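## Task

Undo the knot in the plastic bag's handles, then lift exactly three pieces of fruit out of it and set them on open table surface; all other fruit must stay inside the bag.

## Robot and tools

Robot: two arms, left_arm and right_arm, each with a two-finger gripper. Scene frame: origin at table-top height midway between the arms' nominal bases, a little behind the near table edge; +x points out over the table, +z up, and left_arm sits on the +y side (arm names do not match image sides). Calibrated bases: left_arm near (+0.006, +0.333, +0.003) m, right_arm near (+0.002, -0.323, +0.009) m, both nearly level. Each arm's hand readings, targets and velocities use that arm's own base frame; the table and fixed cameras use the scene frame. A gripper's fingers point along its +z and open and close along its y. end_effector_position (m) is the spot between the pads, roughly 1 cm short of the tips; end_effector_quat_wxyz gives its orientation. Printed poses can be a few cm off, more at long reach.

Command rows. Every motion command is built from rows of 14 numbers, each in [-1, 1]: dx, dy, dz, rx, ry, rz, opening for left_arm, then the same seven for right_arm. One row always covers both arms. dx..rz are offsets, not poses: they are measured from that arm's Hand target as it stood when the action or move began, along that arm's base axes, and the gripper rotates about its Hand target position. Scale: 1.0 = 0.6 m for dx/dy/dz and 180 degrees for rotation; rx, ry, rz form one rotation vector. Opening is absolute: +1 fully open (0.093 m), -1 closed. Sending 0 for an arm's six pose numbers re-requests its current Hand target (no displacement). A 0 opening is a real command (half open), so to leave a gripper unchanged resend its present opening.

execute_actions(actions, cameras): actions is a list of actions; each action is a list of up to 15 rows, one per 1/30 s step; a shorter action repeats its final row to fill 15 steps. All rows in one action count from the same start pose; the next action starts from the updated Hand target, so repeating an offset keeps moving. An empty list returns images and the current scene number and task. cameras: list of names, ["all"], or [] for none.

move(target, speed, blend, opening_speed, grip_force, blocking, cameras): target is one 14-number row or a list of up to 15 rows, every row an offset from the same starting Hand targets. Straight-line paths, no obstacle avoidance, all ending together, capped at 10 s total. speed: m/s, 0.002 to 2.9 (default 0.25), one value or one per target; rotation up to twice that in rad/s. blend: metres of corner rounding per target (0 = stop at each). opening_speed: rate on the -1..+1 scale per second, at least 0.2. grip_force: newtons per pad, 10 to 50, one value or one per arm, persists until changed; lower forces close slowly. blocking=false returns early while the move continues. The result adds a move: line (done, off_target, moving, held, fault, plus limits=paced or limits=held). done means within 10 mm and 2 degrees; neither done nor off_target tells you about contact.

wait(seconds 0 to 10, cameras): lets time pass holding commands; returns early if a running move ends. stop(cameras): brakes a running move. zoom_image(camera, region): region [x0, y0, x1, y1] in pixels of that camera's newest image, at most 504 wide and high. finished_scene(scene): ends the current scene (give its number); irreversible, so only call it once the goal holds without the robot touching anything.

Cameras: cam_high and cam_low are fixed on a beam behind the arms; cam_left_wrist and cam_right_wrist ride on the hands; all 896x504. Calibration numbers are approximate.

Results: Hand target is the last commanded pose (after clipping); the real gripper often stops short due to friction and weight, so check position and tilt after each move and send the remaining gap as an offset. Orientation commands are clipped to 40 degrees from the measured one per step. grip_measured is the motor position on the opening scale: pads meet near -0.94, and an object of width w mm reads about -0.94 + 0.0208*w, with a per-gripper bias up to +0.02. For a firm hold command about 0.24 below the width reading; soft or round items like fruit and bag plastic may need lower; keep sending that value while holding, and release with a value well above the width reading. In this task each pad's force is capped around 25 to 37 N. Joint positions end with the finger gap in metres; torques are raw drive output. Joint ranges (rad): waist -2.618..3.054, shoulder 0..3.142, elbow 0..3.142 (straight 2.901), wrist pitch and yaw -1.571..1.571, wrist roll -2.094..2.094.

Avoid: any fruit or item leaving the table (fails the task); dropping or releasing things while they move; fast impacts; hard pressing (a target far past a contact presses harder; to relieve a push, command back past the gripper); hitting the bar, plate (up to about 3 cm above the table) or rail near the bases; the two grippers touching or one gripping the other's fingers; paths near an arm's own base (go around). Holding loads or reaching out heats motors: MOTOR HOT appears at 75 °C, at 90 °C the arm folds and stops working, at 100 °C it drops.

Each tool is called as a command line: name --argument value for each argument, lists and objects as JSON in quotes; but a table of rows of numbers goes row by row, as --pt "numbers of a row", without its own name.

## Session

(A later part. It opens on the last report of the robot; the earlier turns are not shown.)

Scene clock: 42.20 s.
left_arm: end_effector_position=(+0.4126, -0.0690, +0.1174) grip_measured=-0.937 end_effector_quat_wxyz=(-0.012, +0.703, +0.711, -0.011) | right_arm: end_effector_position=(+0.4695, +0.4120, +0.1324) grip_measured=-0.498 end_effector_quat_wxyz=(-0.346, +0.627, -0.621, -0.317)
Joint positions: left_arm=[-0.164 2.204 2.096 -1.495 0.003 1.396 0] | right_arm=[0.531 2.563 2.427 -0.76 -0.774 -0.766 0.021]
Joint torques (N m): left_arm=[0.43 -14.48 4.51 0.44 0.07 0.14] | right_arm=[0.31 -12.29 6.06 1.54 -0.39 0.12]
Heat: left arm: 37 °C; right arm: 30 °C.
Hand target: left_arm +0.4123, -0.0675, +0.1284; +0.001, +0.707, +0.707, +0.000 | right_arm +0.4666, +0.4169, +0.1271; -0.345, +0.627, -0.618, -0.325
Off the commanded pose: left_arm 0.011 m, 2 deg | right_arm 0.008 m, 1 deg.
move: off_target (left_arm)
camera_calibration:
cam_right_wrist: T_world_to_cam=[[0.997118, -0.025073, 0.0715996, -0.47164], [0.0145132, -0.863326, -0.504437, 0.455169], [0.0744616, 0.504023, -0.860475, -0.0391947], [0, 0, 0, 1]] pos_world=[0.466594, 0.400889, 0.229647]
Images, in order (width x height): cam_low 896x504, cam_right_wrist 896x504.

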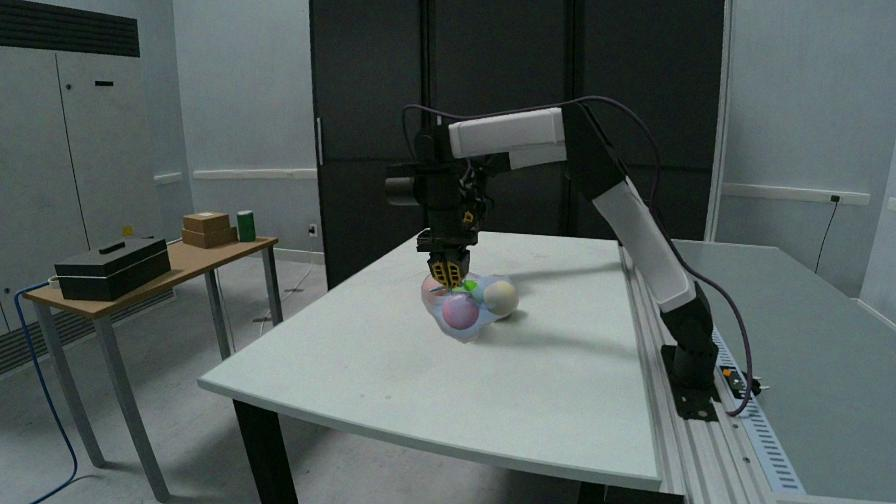

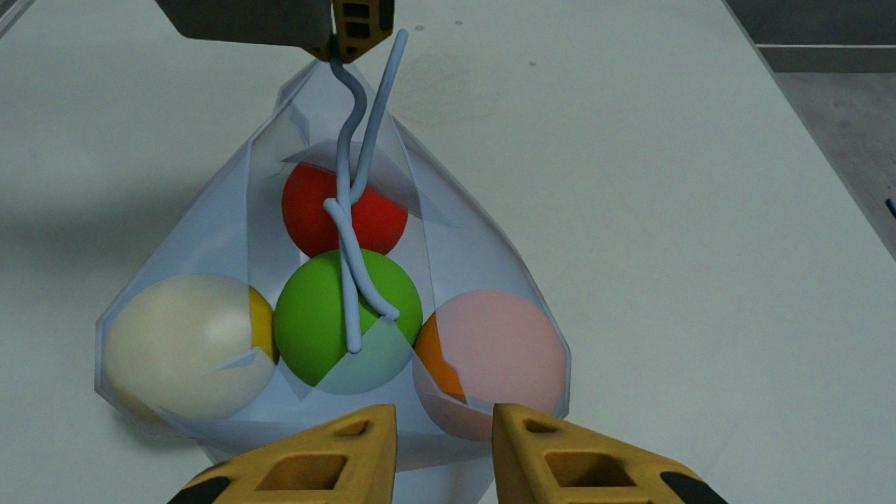

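move --pt "0 0 0 0 0 0 -1 -0.024 0.07 -0.09 0 0 0 -0.6" --pt "0 0 0 0 0 0 -1 -0.024 0.10 -0.128 0 0 0 -0.6" --cameras '["cam_right_wrist","cam_left_wrist"]' --speed 0.1

Scene clock: 45.73 s.
left_arm: end_effector_position=(+0.4126, -0.0690, +0.1174) grip_measured=-0.937 end_effector_quat_wxyz=(-0.012, +0.703, +0.711, -0.011) | right_arm: end_effector_position=(+0.4508, +0.4699, +0.0607) grip_measured=-0.599 end_effector_quat_wxyz=(-0.345, +0.627, -0.617, -0.328)
Joint positions: left_arm=[-0.164 2.204 2.096 -1.495 0.003 1.396 0] | right_arm=[0.633 2.667 2.32 -0.475 -0.729 -0.656 0.016]
Joint torques (N m): left_arm=[0.43 -14.45 4.51 0.44 0.07 0.14] | right_arm=[0.55 -10.47 9.68 1.53 -0.11 0.19]
Heat: left arm: 37 °C; right arm: 30 °C.
Hand target: left_arm +0.4123, -0.0675, +0.1284; +0.001, +0.707, +0.707, +0.000 | right_arm +0.4522, +0.4769, +0.0503; -0.345, +0.627, -0.619, -0.325
Off the commanded pose: left_arm 0.011 m, 2 deg | right_arm 0.013 m, 0 deg.
move: off_target (left_arm, right_arm)
camera_calibration:
cam_left_wrist: T_world_to_cam=[[-0.998435, -0.0359256, 0.0428601, 0.403267], [-0.0153139, 0.912717, 0.408305, 0.0607464], [-0.0537877, 0.40701, -0.911839, 0.242278], [0, 0, 0, 1]] pos_world=[0.416598, -0.139566, 0.178832]
cam_right_wrist: T_world_to_cam=[[0.998176, -0.0138926, 0.0587511, -0.451342], [0.0185417, -0.855581, -0.517337, 0.464625], [0.0574535, 0.517482, -0.853763, -0.127758], [0, 0, 0, 1]] pos_world=[0.449244, 0.457366, 0.157809]
Images, in order (width x height): cam_left_wrist 896x504, cam_right_wrist 896x504.

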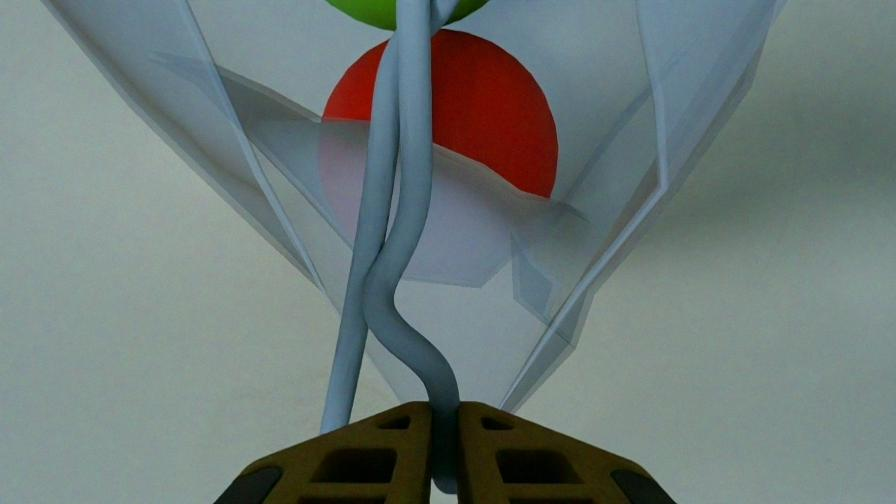

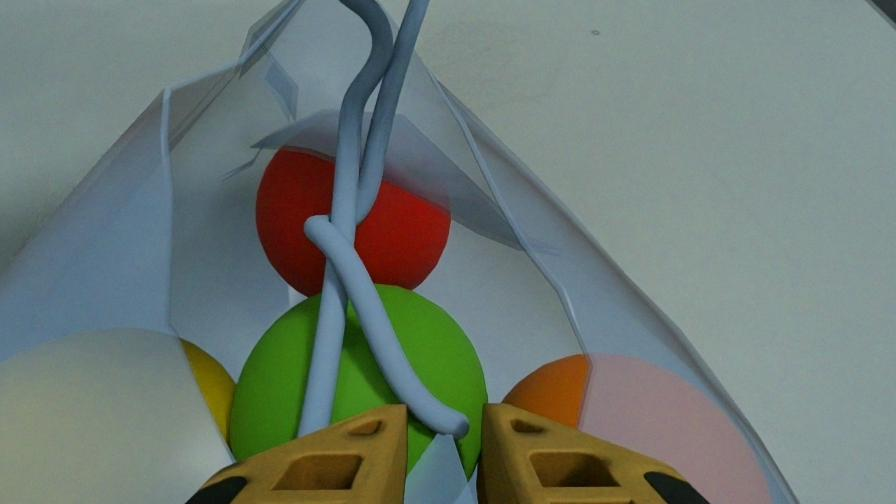

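move --pt "0 0 0 0 0 0 -1 -0.006 0.022 -0.022 0 0 0 -0.6" --pt "0 0 0 0 0 0 -1 -0.006 0.022 -0.022 0 0 0 -1" --cameras '["cam_right_wrist"]' --speed 0.1

Scene clock: 47.87 s.
left_arm: end_effector_position=(+0.4126, -0.0690, +0.1174) grip_measured=-0.937 end_effector_quat_wxyz=(-0.012, +0.703, +0.711, -0.011) | right_arm: end_effector_position=(+0.4510, +0.4834, +0.0571) grip_measured=-0.948 end_effector_quat_wxyz=(-0.356, +0.626, -0.612, -0.328)
Joint positions: left_arm=[-0.164 2.204 2.096 -1.495 0.003 1.396 0] | right_arm=[0.652 2.7 2.351 -0.434 -0.718 -0.633 0]
Joint torques (N m): left_arm=[0.43 -14.41 4.55 0.43 0.07 0.14] | right_arm=[0.84 -9.99 9.11 1.46 -0.05 0.14]
Heat: left arm: 38 °C; right arm: 31 °C.
Hand target: left_arm +0.4123, -0.0675, +0.1284; +0.001, +0.707, +0.707, +0.000 | right_arm +0.4486, +0.4900, +0.0369; -0.345, +0.627, -0.619, -0.325
Off the commanded pose: left_arm 0.011 m, 2 deg | right_arm 0.021 m, 2 deg.
move: off_target (left_arm, right_arm); target 2's new opening was sent with right_arm's hand 0.022 m and 2 deg from that target
camera_calibration:
cam_right_wrist: T_world_to_cam=[[0.996979, -0.0164328, 0.0759104, -0.450419], [0.0265413, -0.846443, -0.531817, 0.467187], [0.0729931, 0.532226, -0.84345, -0.152501], [0, 0, 0, 1]] pos_world=[0.44779, 0.469211, 0.154022]
Images, in order (width x height): cam_right_wrist 896x504.

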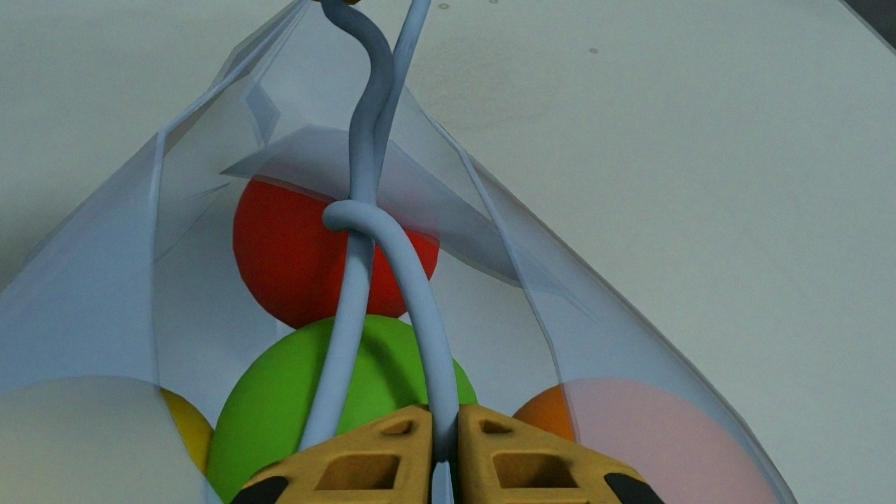

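move --target '[0,0,0,0,0,0,-1,0,-0.1,0.1,0,0,0,-1]' --cameras '["cam_right_wrist","cam_left_wrist"]' --speed 0.06

Scene clock: 50.20 s.
left_arm: end_effector_position=(+0.4126, -0.0690, +0.1174) grip_measured=-0.937 end_effector_quat_wxyz=(-0.012, +0.703, +0.711, -0.011) | right_arm: end_effector_position=(+0.4535, +0.4303, +0.0697) grip_measured=-0.948 end_effector_quat_wxyz=(-0.332, +0.622, -0.630, -0.325)
Joint positions: left_arm=[-0.164 2.204 2.096 -1.495 0.003 1.396 0] | right_arm=[0.574 2.563 2.184 -0.514 -0.751 -0.707 0]
Joint torques (N m): left_arm=[0.42 -14.46 4.53 0.44 0.06 0.14] | right_arm=[-0.02 -17.43 5.98 1.19 -0.34 -0.08]
Heat: left arm: 38 °C; right arm: 31 °C.
Hand target: left_arm +0.4123, -0.0675, +0.1284; +0.001, +0.707, +0.707, +0.000 | right_arm +0.4487, +0.4300, +0.0970; -0.345, +0.627, -0.619, -0.325
Off the commanded pose: left_arm 0.011 m, 2 deg | right_arm 0.028 m, 2 deg.
move: off_target (left_arm, right_arm)
camera_calibration:
cam_left_wrist: T_world_to_cam=[[-0.998435, -0.0359256, 0.0428601, 0.403267], [-0.0153139, 0.912717, 0.408305, 0.0607464], [-0.0537877, 0.40701, -0.911839, 0.242278], [0, 0, 0, 1]] pos_world=[0.416598, -0.139566, 0.178832]
cam_right_wrist: T_world_to_cam=[[0.998971, -0.0283927, 0.0353531, -0.44771], [-0.00721127, -0.869242, -0.494335, 0.451281], [0.0447658, 0.493571, -0.868553, -0.0825745], [0, 0, 0, 1]] pos_world=[0.4542, 0.420317, 0.167191]
Images, in order (width x height): cam_left_wrist 896x504, cam_right_wrist 896x504.

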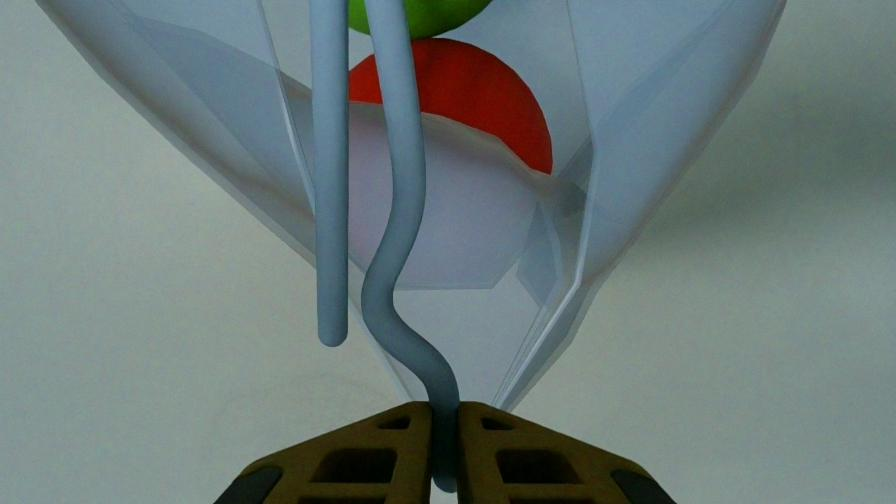

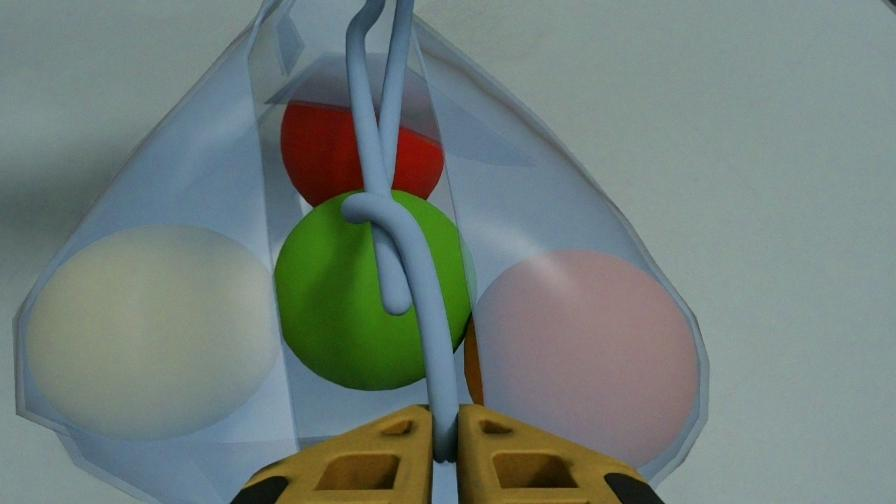

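Works. Continue.

move --target '[0,0,0,0,0,0,-1,0,-0.15,0.06,0,0,0,-1]' --cameras '["cam_right_wrist","cam_high"]' --speed 0.06

zoom_image --camera "cam_high" --region '[430, 180, 630, 290]'

Scene clock: 53.00 s.
left_arm: end_effector_position=(+0.4128, -0.0691, +0.1173) grip_measured=-0.937 end_effector_quat_wxyz=(-0.012, +0.703, +0.711, -0.010) | right_arm: end_effector_position=(+0.4540, +0.3418, +0.1075) grip_measured=-0.948 end_effector_quat_wxyz=(-0.331, +0.622, -0.629, -0.328)
Joint positions: left_arm=[-0.164 2.204 2.096 -1.494 0.003 1.396 0] | right_arm=[0.422 2.361 1.989 -0.652 -0.846 -0.887 0]
Joint torques (N m): left_arm=[0.43 -14.43 4.48 0.43 0.07 0.14] | right_arm=[-0.23 -16.27 5.94 0.98 -0.41 -0.04]
Heat: left arm: 39 °C; right arm: 33 °C.
Hand target: left_arm +0.4123, -0.0676, +0.1284; +0.001, +0.707, +0.707, +0.000 | right_arm +0.4487, +0.3399, +0.1329; -0.344, +0.627, -0.619, -0.325
Off the commanded pose: left_arm 0.011 m, 2 deg | right_arm 0.026 m, 2 deg.
move: off_target (left_arm, right_arm)
camera_calibration:
cam_right_wrist: T_world_to_cam=[[0.999246, -0.0240119, 0.0304978, -0.453064], [-0.0056867, -0.867782, -0.496912, 0.392079], [0.0383973, 0.496364, -0.867265, -0.00434354], [0, 0, 0, 1]] pos_world=[0.455119, 0.331517, 0.204879]
Images, in order (width x height): cam_high 896x504, cam_right_wrist 896x504.

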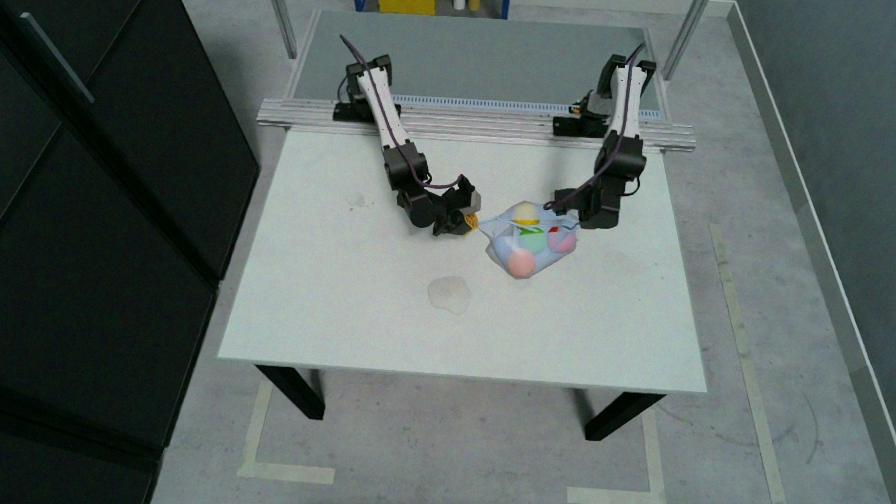

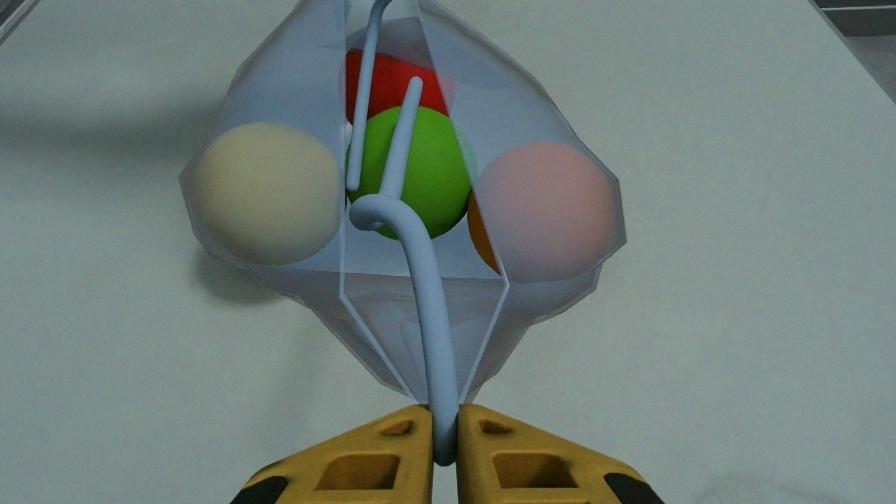

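Scaled by 2.520 from the camera's 896x504 image, which has a finer 1280x720 frame.

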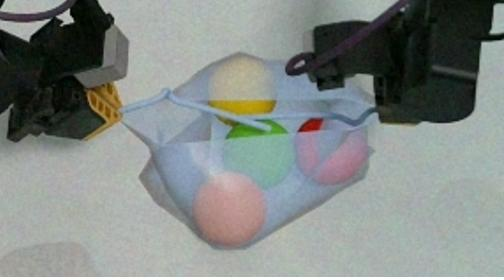

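move --pt "0 0 -0.03 0 0 0 -1 0 0 -0.06 0 0 0 -1" --pt "0 0 -0.03 0 0 0 -0.4 0 0 -0.06 0 0 0 -0.4" --pt "-0.1 0.0 0.22 0 0 0 -0.4 0 -0.15 0.13 0 0 0 -0.4" --cameras '["all"]' --speed 0.15

zoom_image --camera "cam_high" --region '[430, 180, 630, 290]'

zoom_image --camera "cam_low" --region '[380, 240, 560, 360]'

Scene clock: 57.93 s.
left_arm: end_effector_position=(+0.3604, -0.0650, +0.2609) grip_measured=-0.402 end_effector_quat_wxyz=(+0.118, +0.700, +0.700, +0.080) | right_arm: end_effector_position=(+0.4522, +0.2468, +0.1878) grip_measured=-0.402 end_effector_quat_wxyz=(-0.327, +0.619, -0.634, -0.330)
Joint positions: left_arm=[-0.177 1.789 2.055 -1.551 0.003 1.393 0.026] | right_arm=[0.236 2.272 2.184 -1.148 -0.925 -1.143 0.026]
Joint torques (N m): left_arm=[-0.84 -9.03 4.45 0.8 0.06 -0.12] | right_arm=[0.24 -13.27 8.92 0.67 -0.51 0]
Heat: left arm: 40 °C; right arm: 35 °C.
Hand target: left_arm +0.3523, -0.0676, +0.2603; +0.001, +0.707, +0.707, +0.000 | right_arm +0.4486, +0.2501, +0.2109; -0.344, +0.627, -0.619, -0.325
Off the commanded pose: left_arm 0.009 m, 16 deg | right_arm 0.024 m, 3 deg.
joint sent to its limit (left arm) — joint 4 (wrist pitch), lower limit. The joint targets are off in orientation, not in position.
move: off_target (left_arm, right_arm); target 2's new opening was sent with right_arm's hand 0.015 m and 2 deg from that target
camera_calibration:
cam_left_wrist: T_world_to_cam=[[-0.963528, -0.0326833, -0.265605, 0.413339], [-0.124081, 0.93394, 0.335203, 0.0572682], [0.237104, 0.355934, -0.903932, 0.258537], [0, 0, 0, 1]] pos_world=[0.344069, -0.131998, 0.324289]
cam_right_wrist: T_world_to_cam=[[0.999388, -0.0302141, 0.017625, -0.452146], [-0.0175316, -0.86868, -0.495064, 0.354901], [0.0302684, 0.494452, -0.868678, 0.116946], [0, 0, 0, 1]] pos_world=[0.454551, 0.23681, 0.285256]

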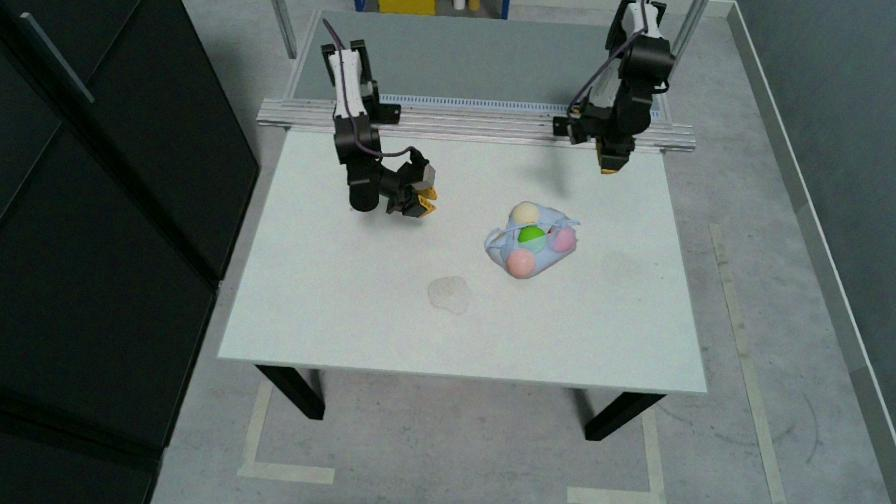

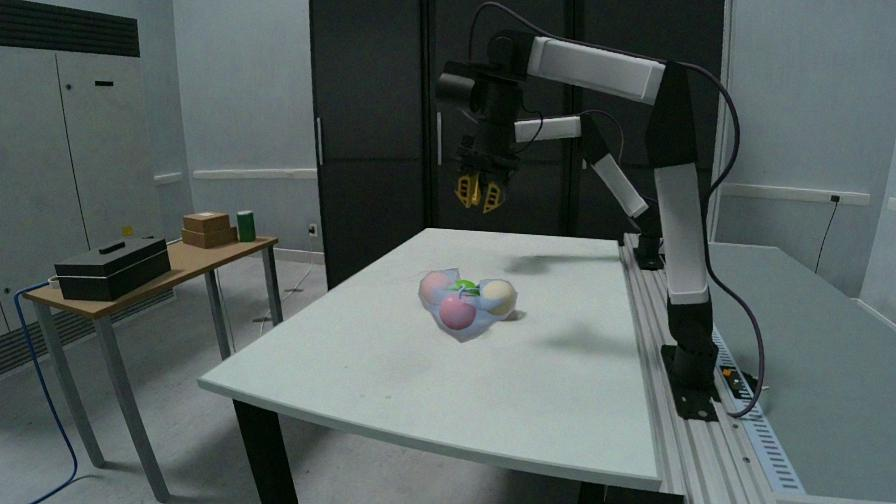

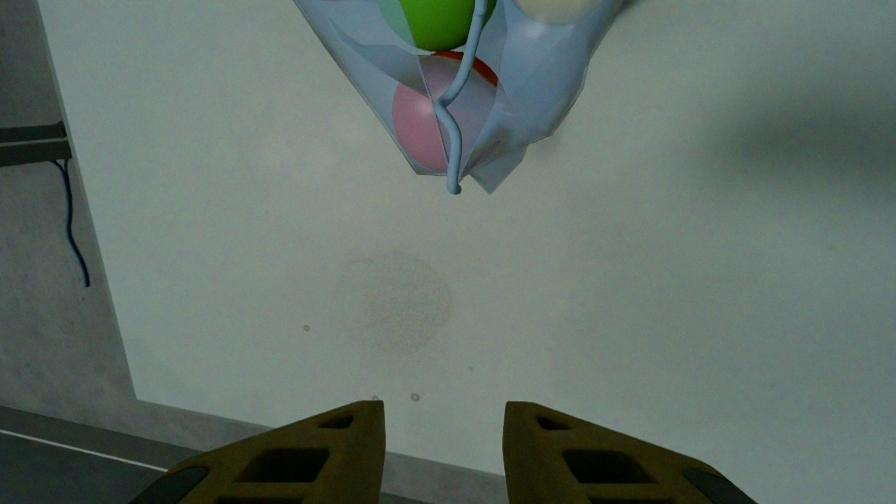

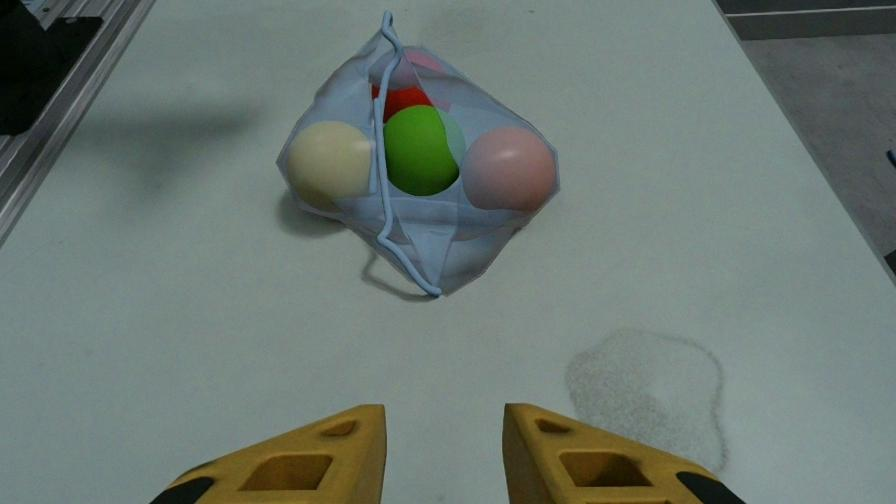

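Scaled by 2.520 from the camera's 896x504 image, which has a finer 1280x720 frame.

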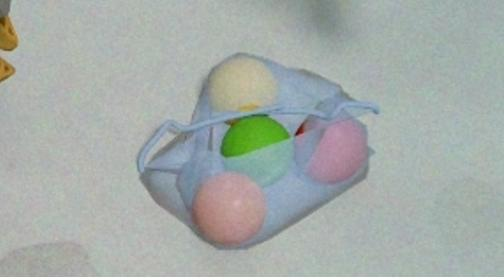

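Scaled by 2.800 from the camera's 896x504 image, which has a finer 1280x720 frame.

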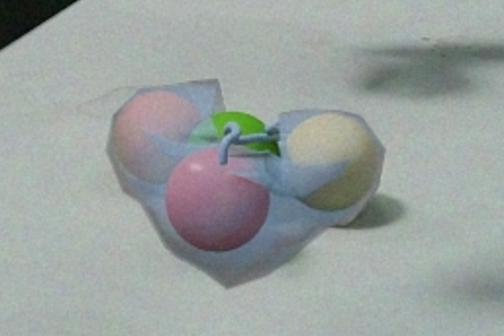

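move --target '[0.096,-0.169,-0.10,-0.044,-0.044,0.498,0.9,-0.1,-0.25,0.05,0,0,0,-0.4]' --cameras '["cam_left_wrist"]' --speed 0.3

Scene clock: 63.67 s.
left_arm: end_effector_position=(+0.4102, -0.1642, +0.2033) grip_measured=+0.898 end_effector_quat_wxyz=(+0.108, +0.001, +0.994, -0.009) | right_arm: end_effector_position=(+0.3979, +0.0973, +0.2259) grip_measured=-0.402 end_effector_quat_wxyz=(-0.354, +0.612, -0.636, -0.309)
Joint positions: left_arm=[-0.406 2.142 2.329 -1.552 -0.067 -0.397 0.088] | right_arm=[-0.108 2.053 1.998 -1.547 -0.978 -1.657 0.026]
Joint torques (N m): left_arm=[-0.83 -9.39 7.83 0.71 -0.13 -0.1] | right_arm=[-0.01 -12.38 4.9 0.05 -0.56 -0.02]
Heat: left arm: 39 °C; right arm: 37 °C.
Hand target: left_arm +0.4099, -0.1689, +0.2004; +0.089, +0.001, +0.996, +0.001 | right_arm +0.3887, +0.0999, +0.2410; -0.345, +0.627, -0.619, -0.325
Off the commanded pose: left_arm 0.006 m, 2 deg | right_arm 0.018 m, 3 deg.
joint sent to its limit (left arm) — joint 4 (wrist pitch), lower limit. The joint targets still meet the commanded pose.
joint sent to its limit (right arm) — joint 4 (wrist pitch), lower limit. The joint targets are off in orientation, not in position.
move: off_target (right_arm)
camera_calibration:
cam_left_wrist: T_world_to_cam=[[0.0185877, -0.999243, 0.034169, -0.179752], [-0.97954, -0.0113504, 0.200928, 0.398537], [-0.200388, -0.0372047, -0.97901, 0.360134], [0, 0, 0, 1]] pos_world=[0.465891, -0.161694, 0.278639]
Images, in order (width x height): cam_left_wrist 896x504.

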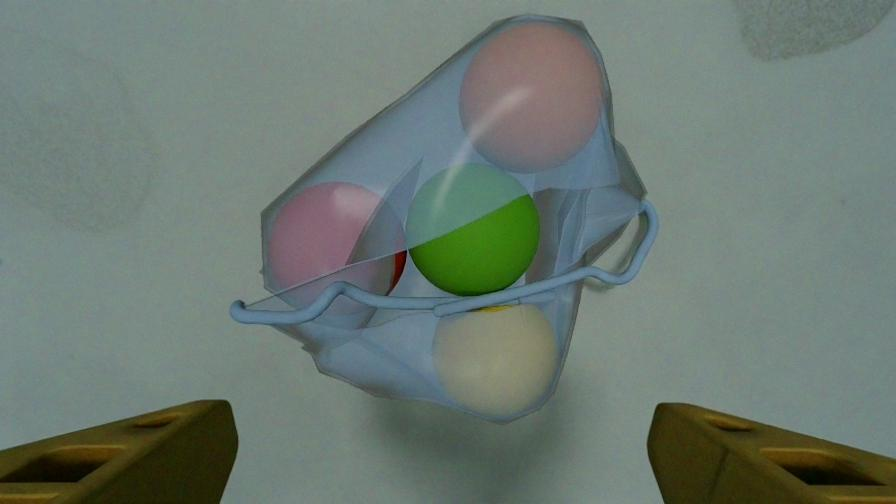

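move --pt "-0.021 0.132 -0.08 0.044 0.044 -0.498 -0.42 0 0 0 0 0 0 -0.4" --pt "-0.021 0.132 -0.2 0.044 0.044 -0.498 -0.42 0 0 0 0 0 0 -0.4" --cameras '["cam_left_wrist","cam_low"]' --speed 0.2

Scene clock: 72.70 s.
left_arm: end_effector_position=(+0.3924, -0.0904, +0.0736) grip_measured=-0.418 end_effector_quat_wxyz=(-0.017, +0.703, +0.711, -0.013) | right_arm: end_effector_position=(+0.3979, +0.0973, +0.2259) grip_measured=-0.402 end_effector_quat_wxyz=(-0.354, +0.612, -0.636, -0.309)
Joint positions: left_arm=[-0.224 2.138 1.817 -1.293 0.005 1.336 0.025] | right_arm=[-0.108 2.053 1.998 -1.547 -0.978 -1.657 0.026]
Joint torques (N m): left_arm=[0.43 -13.38 4.49 0.62 0.05 0.14] | right_arm=[-0.01 -12.42 4.88 0.08 -0.53 -0.04]
Heat: left arm: 40 °C; right arm: 38 °C.
Hand target: left_arm +0.3974, -0.0899, +0.0804; +0.001, +0.707, +0.707, +0.000 | right_arm +0.3887, +0.0999, +0.2410; -0.345, +0.627, -0.619, -0.325
Off the commanded pose: left_arm 0.008 m, 3 deg | right_arm 0.018 m, 3 deg.
joint sent to its limit (right arm) — joint 4 (wrist pitch), lower limit. The joint targets are off in orientation, not in position.
move: off_target (left_arm, right_arm)
camera_calibration:
cam_left_wrist: T_world_to_cam=[[-0.997904, -0.0361031, 0.0537124, 0.383299], [-0.0108471, 0.911504, 0.411148, 0.0957753], [-0.0638028, 0.409704, -0.909985, 0.214066], [0, 0, 0, 1]] pos_world=[0.397192, -0.161165, 0.134831]
Images, in order (width x height): cam_low 896x504, cam_left_wrist 896x504.

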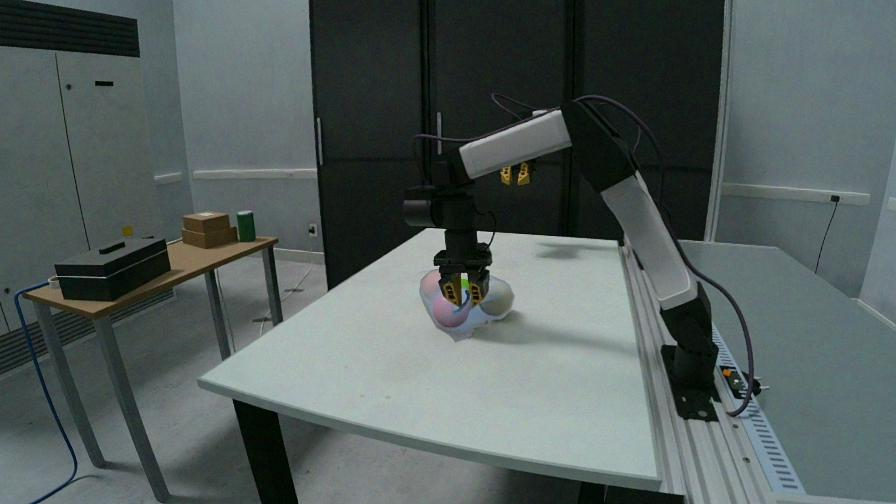

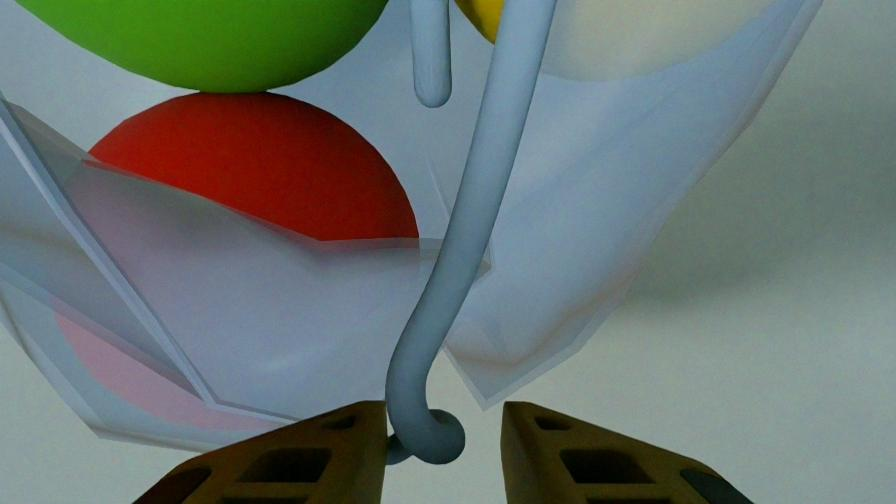

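move --pt "0 0 0 0 0 0 -1 0 0 0 0 0 0 -0.4" --pt "0.03 -0.08 0.09 0 0 0 -1 0 0 0 0 0 0 -0.4" --cameras '["all"]' --speed 0.08

zoom_image --camera "cam_high" --region '[430, 180, 630, 290]'

Scene clock: 75.47 s.
left_arm: end_effector_position=(+0.4163, -0.1336, +0.1389) grip_measured=-0.936 end_effector_quat_wxyz=(+0.014, +0.707, +0.707, +0.005) | right_arm: end_effector_position=(+0.3979, +0.0973, +0.2259) grip_measured=-0.402 end_effector_quat_wxyz=(-0.354, +0.612, -0.636, -0.309)
Joint positions: left_arm=[-0.309 2.249 2.258 -1.55 0.005 1.263 0] | right_arm=[-0.108 2.053 1.998 -1.547 -0.978 -1.657 0.026]
Joint torques (N m): left_arm=[-0.72 -10.02 7.73 0.3 0.06 -0.11] | right_arm=[-0.02 -12.44 4.94 0.05 -0.56 -0.03]
Heat: left arm: 40 °C; right arm: 39 °C.
Hand target: left_arm +0.4153, -0.1378, +0.1344; +0.001, +0.707, +0.707, +0.000 | right_arm +0.3887, +0.0999, +0.2410; -0.345, +0.627, -0.619, -0.325
Off the commanded pose: left_arm 0.006 m, 2 deg | right_arm 0.018 m, 3 deg.
joint sent to its limit (left arm) — joint 4 (wrist pitch), lower limit. The joint targets still meet the commanded pose.
joint sent to its limit (right arm) — joint 4 (wrist pitch), lower limit. The joint targets are off in orientation, not in position.
move: off_target (right_arm)
camera_calibration:
cam_left_wrist: T_world_to_cam=[[-0.999561, -0.0251347, -0.015707, 0.413809], [-0.0292848, 0.919198, 0.392706, 0.119755], [0.00456731, 0.392993, -0.91953, 0.263359], [0, 0, 0, 1]] pos_world=[0.415932, -0.203176, 0.201638]
cam_right_wrist: T_world_to_cam=[[0.994706, -0.0736039, 0.0717093, -0.409281], [-0.0274815, -0.862949, -0.504543, 0.248409], [0.0990178, 0.499902, -0.860403, 0.195914], [0, 0, 0, 1]] pos_world=[0.394542, 0.0863022, 0.323247]

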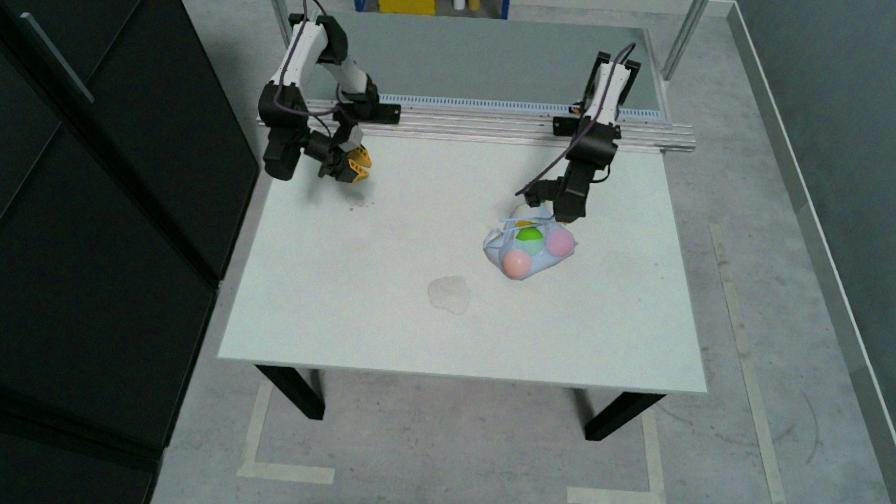

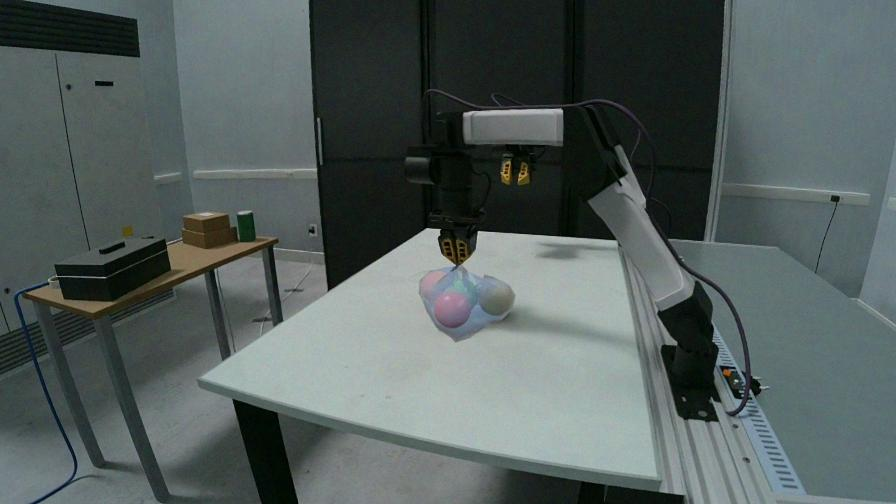

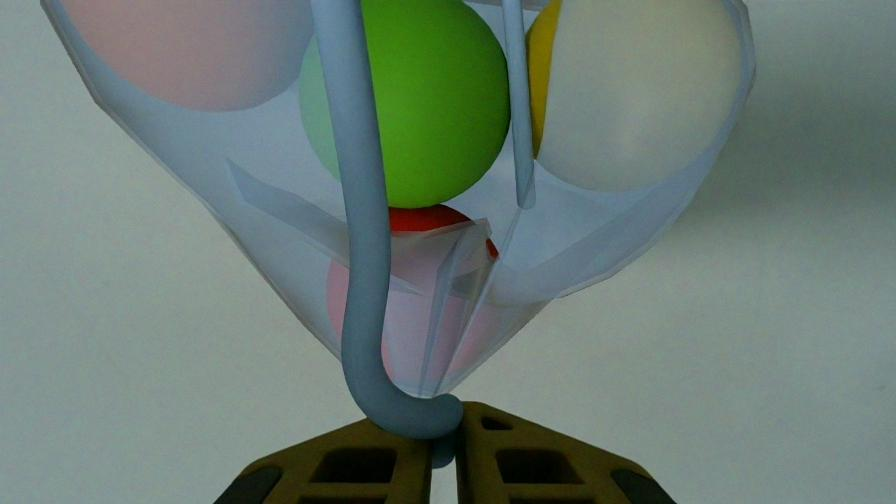

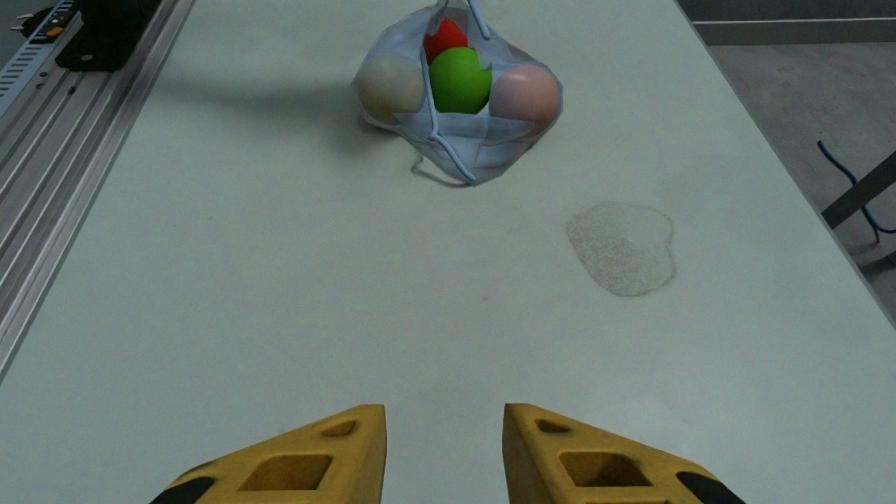

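Scaled by 2.520 from the camera's 896x504 image, which has a finer 1280x720 frame.

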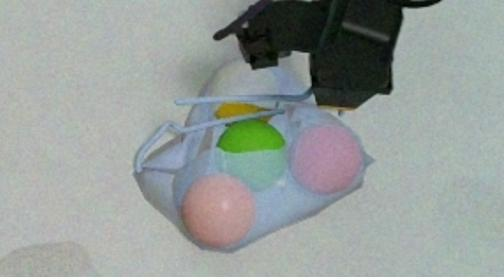

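move --pt "0.0 -0.04 -0.05 0 0 0 -1 0 0 0 0 0 0 -0.4" --pt "0.0 -0.04 -0.06 0 0 0 -0.4 0 0 0 0 0 0 -0.4" --pt "-0.03 0.02 0.13 0 0 0 -0.4 0 0 0 0 0 0 -0.4" --cameras '["all"]' --speed 0.1

Scene clock: 80.30 s.
left_arm: end_effector_position=(+0.4051, -0.1296, +0.2069) grip_measured=-0.402 end_effector_quat_wxyz=(+0.086, +0.700, +0.708, +0.041) | right_arm: end_effector_position=(+0.3979, +0.0973, +0.2259) grip_measured=-0.402 end_effector_quat_wxyz=(-0.354, +0.612, -0.636, -0.309)
Joint positions: left_arm=[-0.308 2.077 2.248 -1.55 0.005 1.251 0.026] | right_arm=[-0.108 2.053 1.998 -1.547 -0.978 -1.657 0.026]
Joint torques (N m): left_arm=[0.47 -12.44 4.46 0.63 0.07 0.15] | right_arm=[-0.02 -12.34 4.98 0.04 -0.57 -0.02]
Heat: left arm: 41 °C; right arm: 39 °C.
Hand target: left_arm +0.3973, -0.1259, +0.2124; +0.001, +0.707, +0.707, +0.000 | right_arm +0.3887, +0.0999, +0.2410; -0.345, +0.627, -0.619, -0.325
Off the commanded pose: left_arm 0.010 m, 11 deg | right_arm 0.018 m, 3 deg.
joint sent to its limit (left arm) — joint 4 (wrist pitch), lower limit. The joint targets are off in orientation, not in position.
joint sent to its limit (right arm) — joint 4 (wrist pitch), lower limit. The joint targets are off in orientation, not in position.
move: off_target (left_arm, right_arm); target 2's new opening was sent with left_arm's hand 0.011 m and 1 deg from that target
camera_calibration:
cam_left_wrist: T_world_to_cam=[[-0.985139, -0.0421496, -0.166506, 0.426903], [-0.0969242, 0.936744, 0.336327, 0.130482], [0.141797, 0.347467, -0.926909, 0.264392], [0, 0, 0, 1]] pos_world=[0.395716, -0.196102, 0.272264]
cam_right_wrist: T_world_to_cam=[[0.994706, -0.0736039, 0.0717093, -0.409281], [-0.0274815, -0.862949, -0.504543, 0.248409], [0.0990178, 0.499902, -0.860403, 0.195914], [0, 0, 0, 1]] pos_world=[0.394542, 0.0863022, 0.323247]

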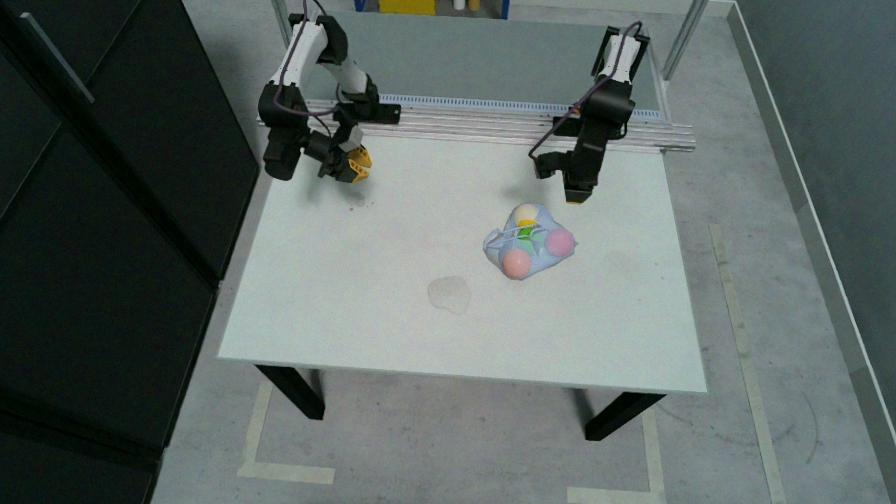

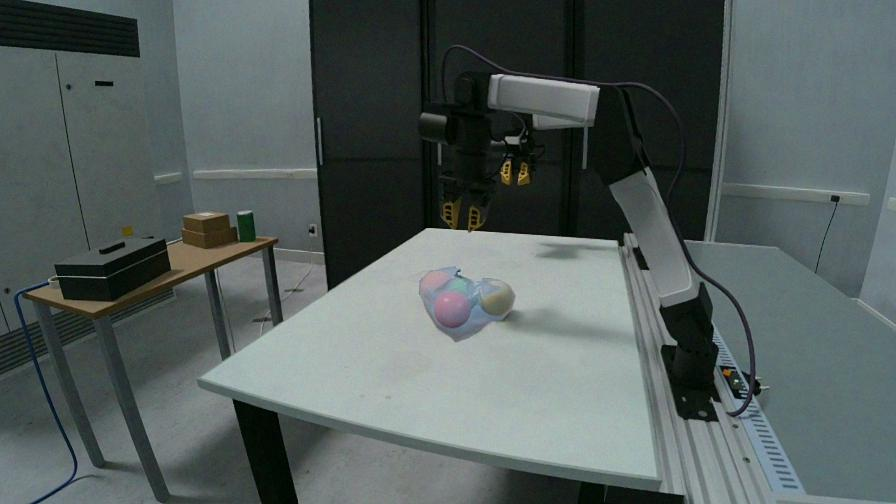

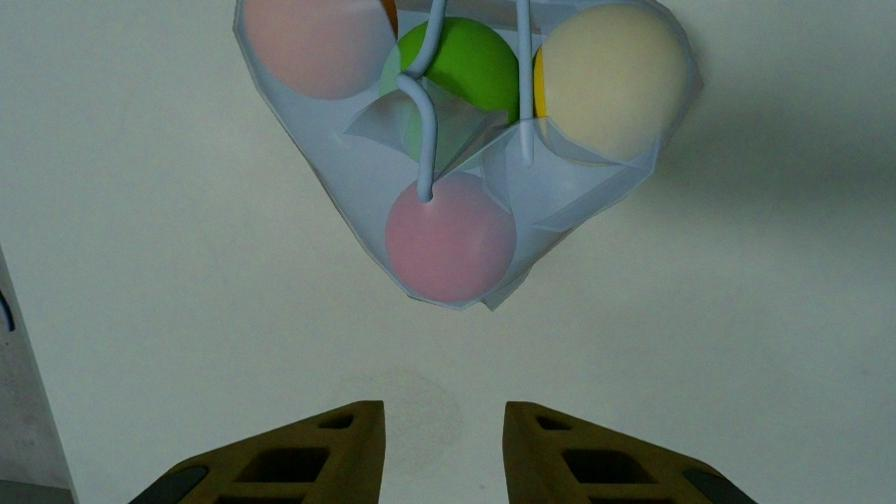

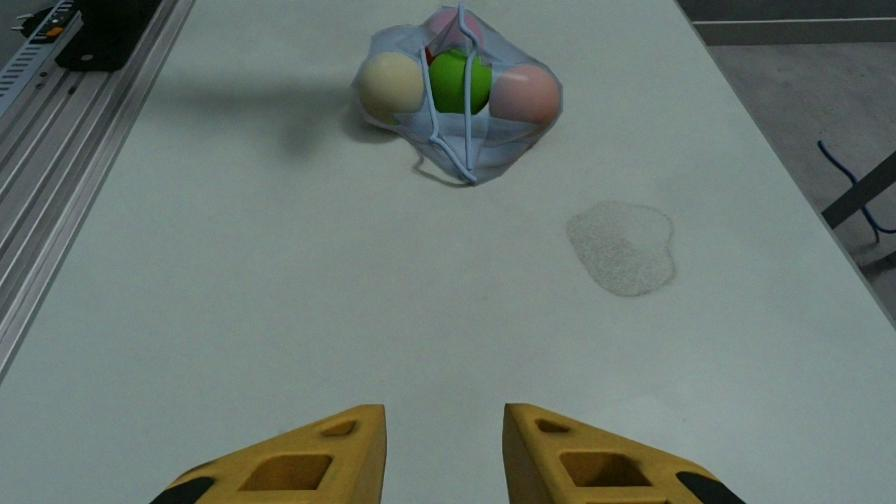

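move --pt "-0.1 0.25 0.05 0 0 0 -0.4 0 0.2 0 0 0 0 1" --pt "-0.1 0.25 0.05 0 0 0 -0.4 0.117 0.56 -0.20 -0.14 0 0 1" --cameras '["cam_right_wrist","cam_low"]' --speed 0.2 --blend 0.03

Scene clock: 84.80 s.
left_arm: end_effector_position=(+0.3457, +0.0239, +0.2388) grip_measured=-0.402 end_effector_quat_wxyz=(+0.068, +0.699, +0.708, +0.073) | right_arm: end_effector_position=(+0.4542, +0.4295, +0.1253) grip_measured=+1.000 end_effector_quat_wxyz=(-0.295, +0.655, -0.672, -0.180)
Joint positions: left_arm=[0.072 1.756 1.939 -1.555 0.006 1.63 0.026] | right_arm=[0.649 2.711 2.841 -1.114 -0.415 -0.769 0.093]
Joint torques (N m): left_arm=[0.31 -9.66 4.52 0.64 0.08 0.11] | right_arm=[0.25 -10.92 8.83 1.5 -0.05 0.16]
Heat: left arm: 42 °C; right arm: 40 °C.
Hand target: left_arm +0.3374, +0.0241, +0.2424; +0.001, +0.707, +0.707, +0.000 | right_arm +0.4586, +0.4361, +0.1210; -0.199, +0.687, -0.675, -0.182
Off the commanded pose: left_arm 0.009 m, 11 deg | right_arm 0.009 m, 12 deg.
elbow stopped short (right arm): the move would have taken joint 3 (elbow) straighter than the controller allows.
joint sent to its limit (left arm) — joint 4 (wrist pitch), lower limit. The joint targets are off in orientation, not in position.
move: off_target (left_arm, right_arm)
camera_calibration:
cam_right_wrist: T_world_to_cam=[[0.980719, -0.081411, 0.17766, -0.437059], [-0.0373644, -0.970439, -0.238435, 0.503185], [0.191819, 0.2272, -0.95477, 0.024457], [0, 0, 0, 1]] pos_world=[0.442741, 0.447173, 0.220976]
Images, in order (width x height): cam_low 896x504, cam_right_wrist 896x504.

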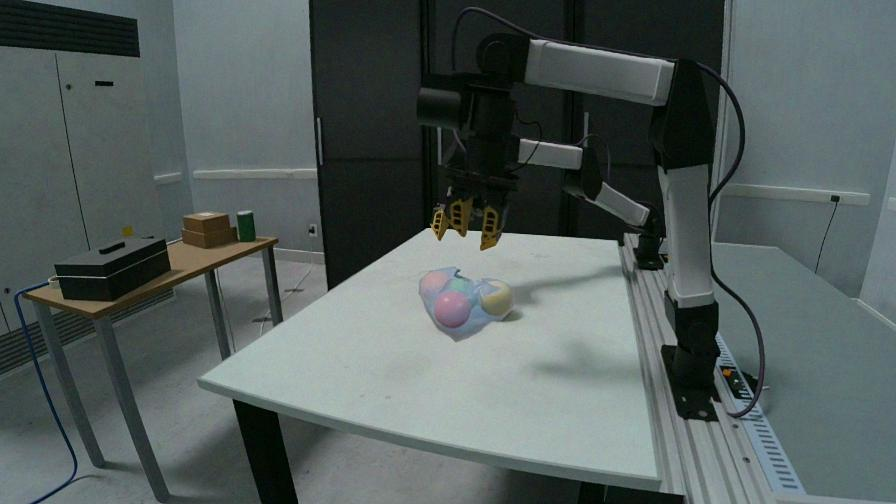

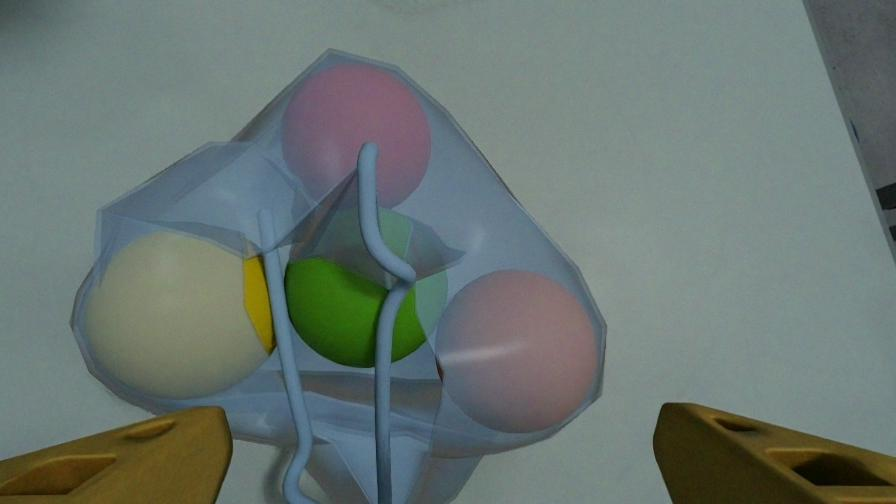

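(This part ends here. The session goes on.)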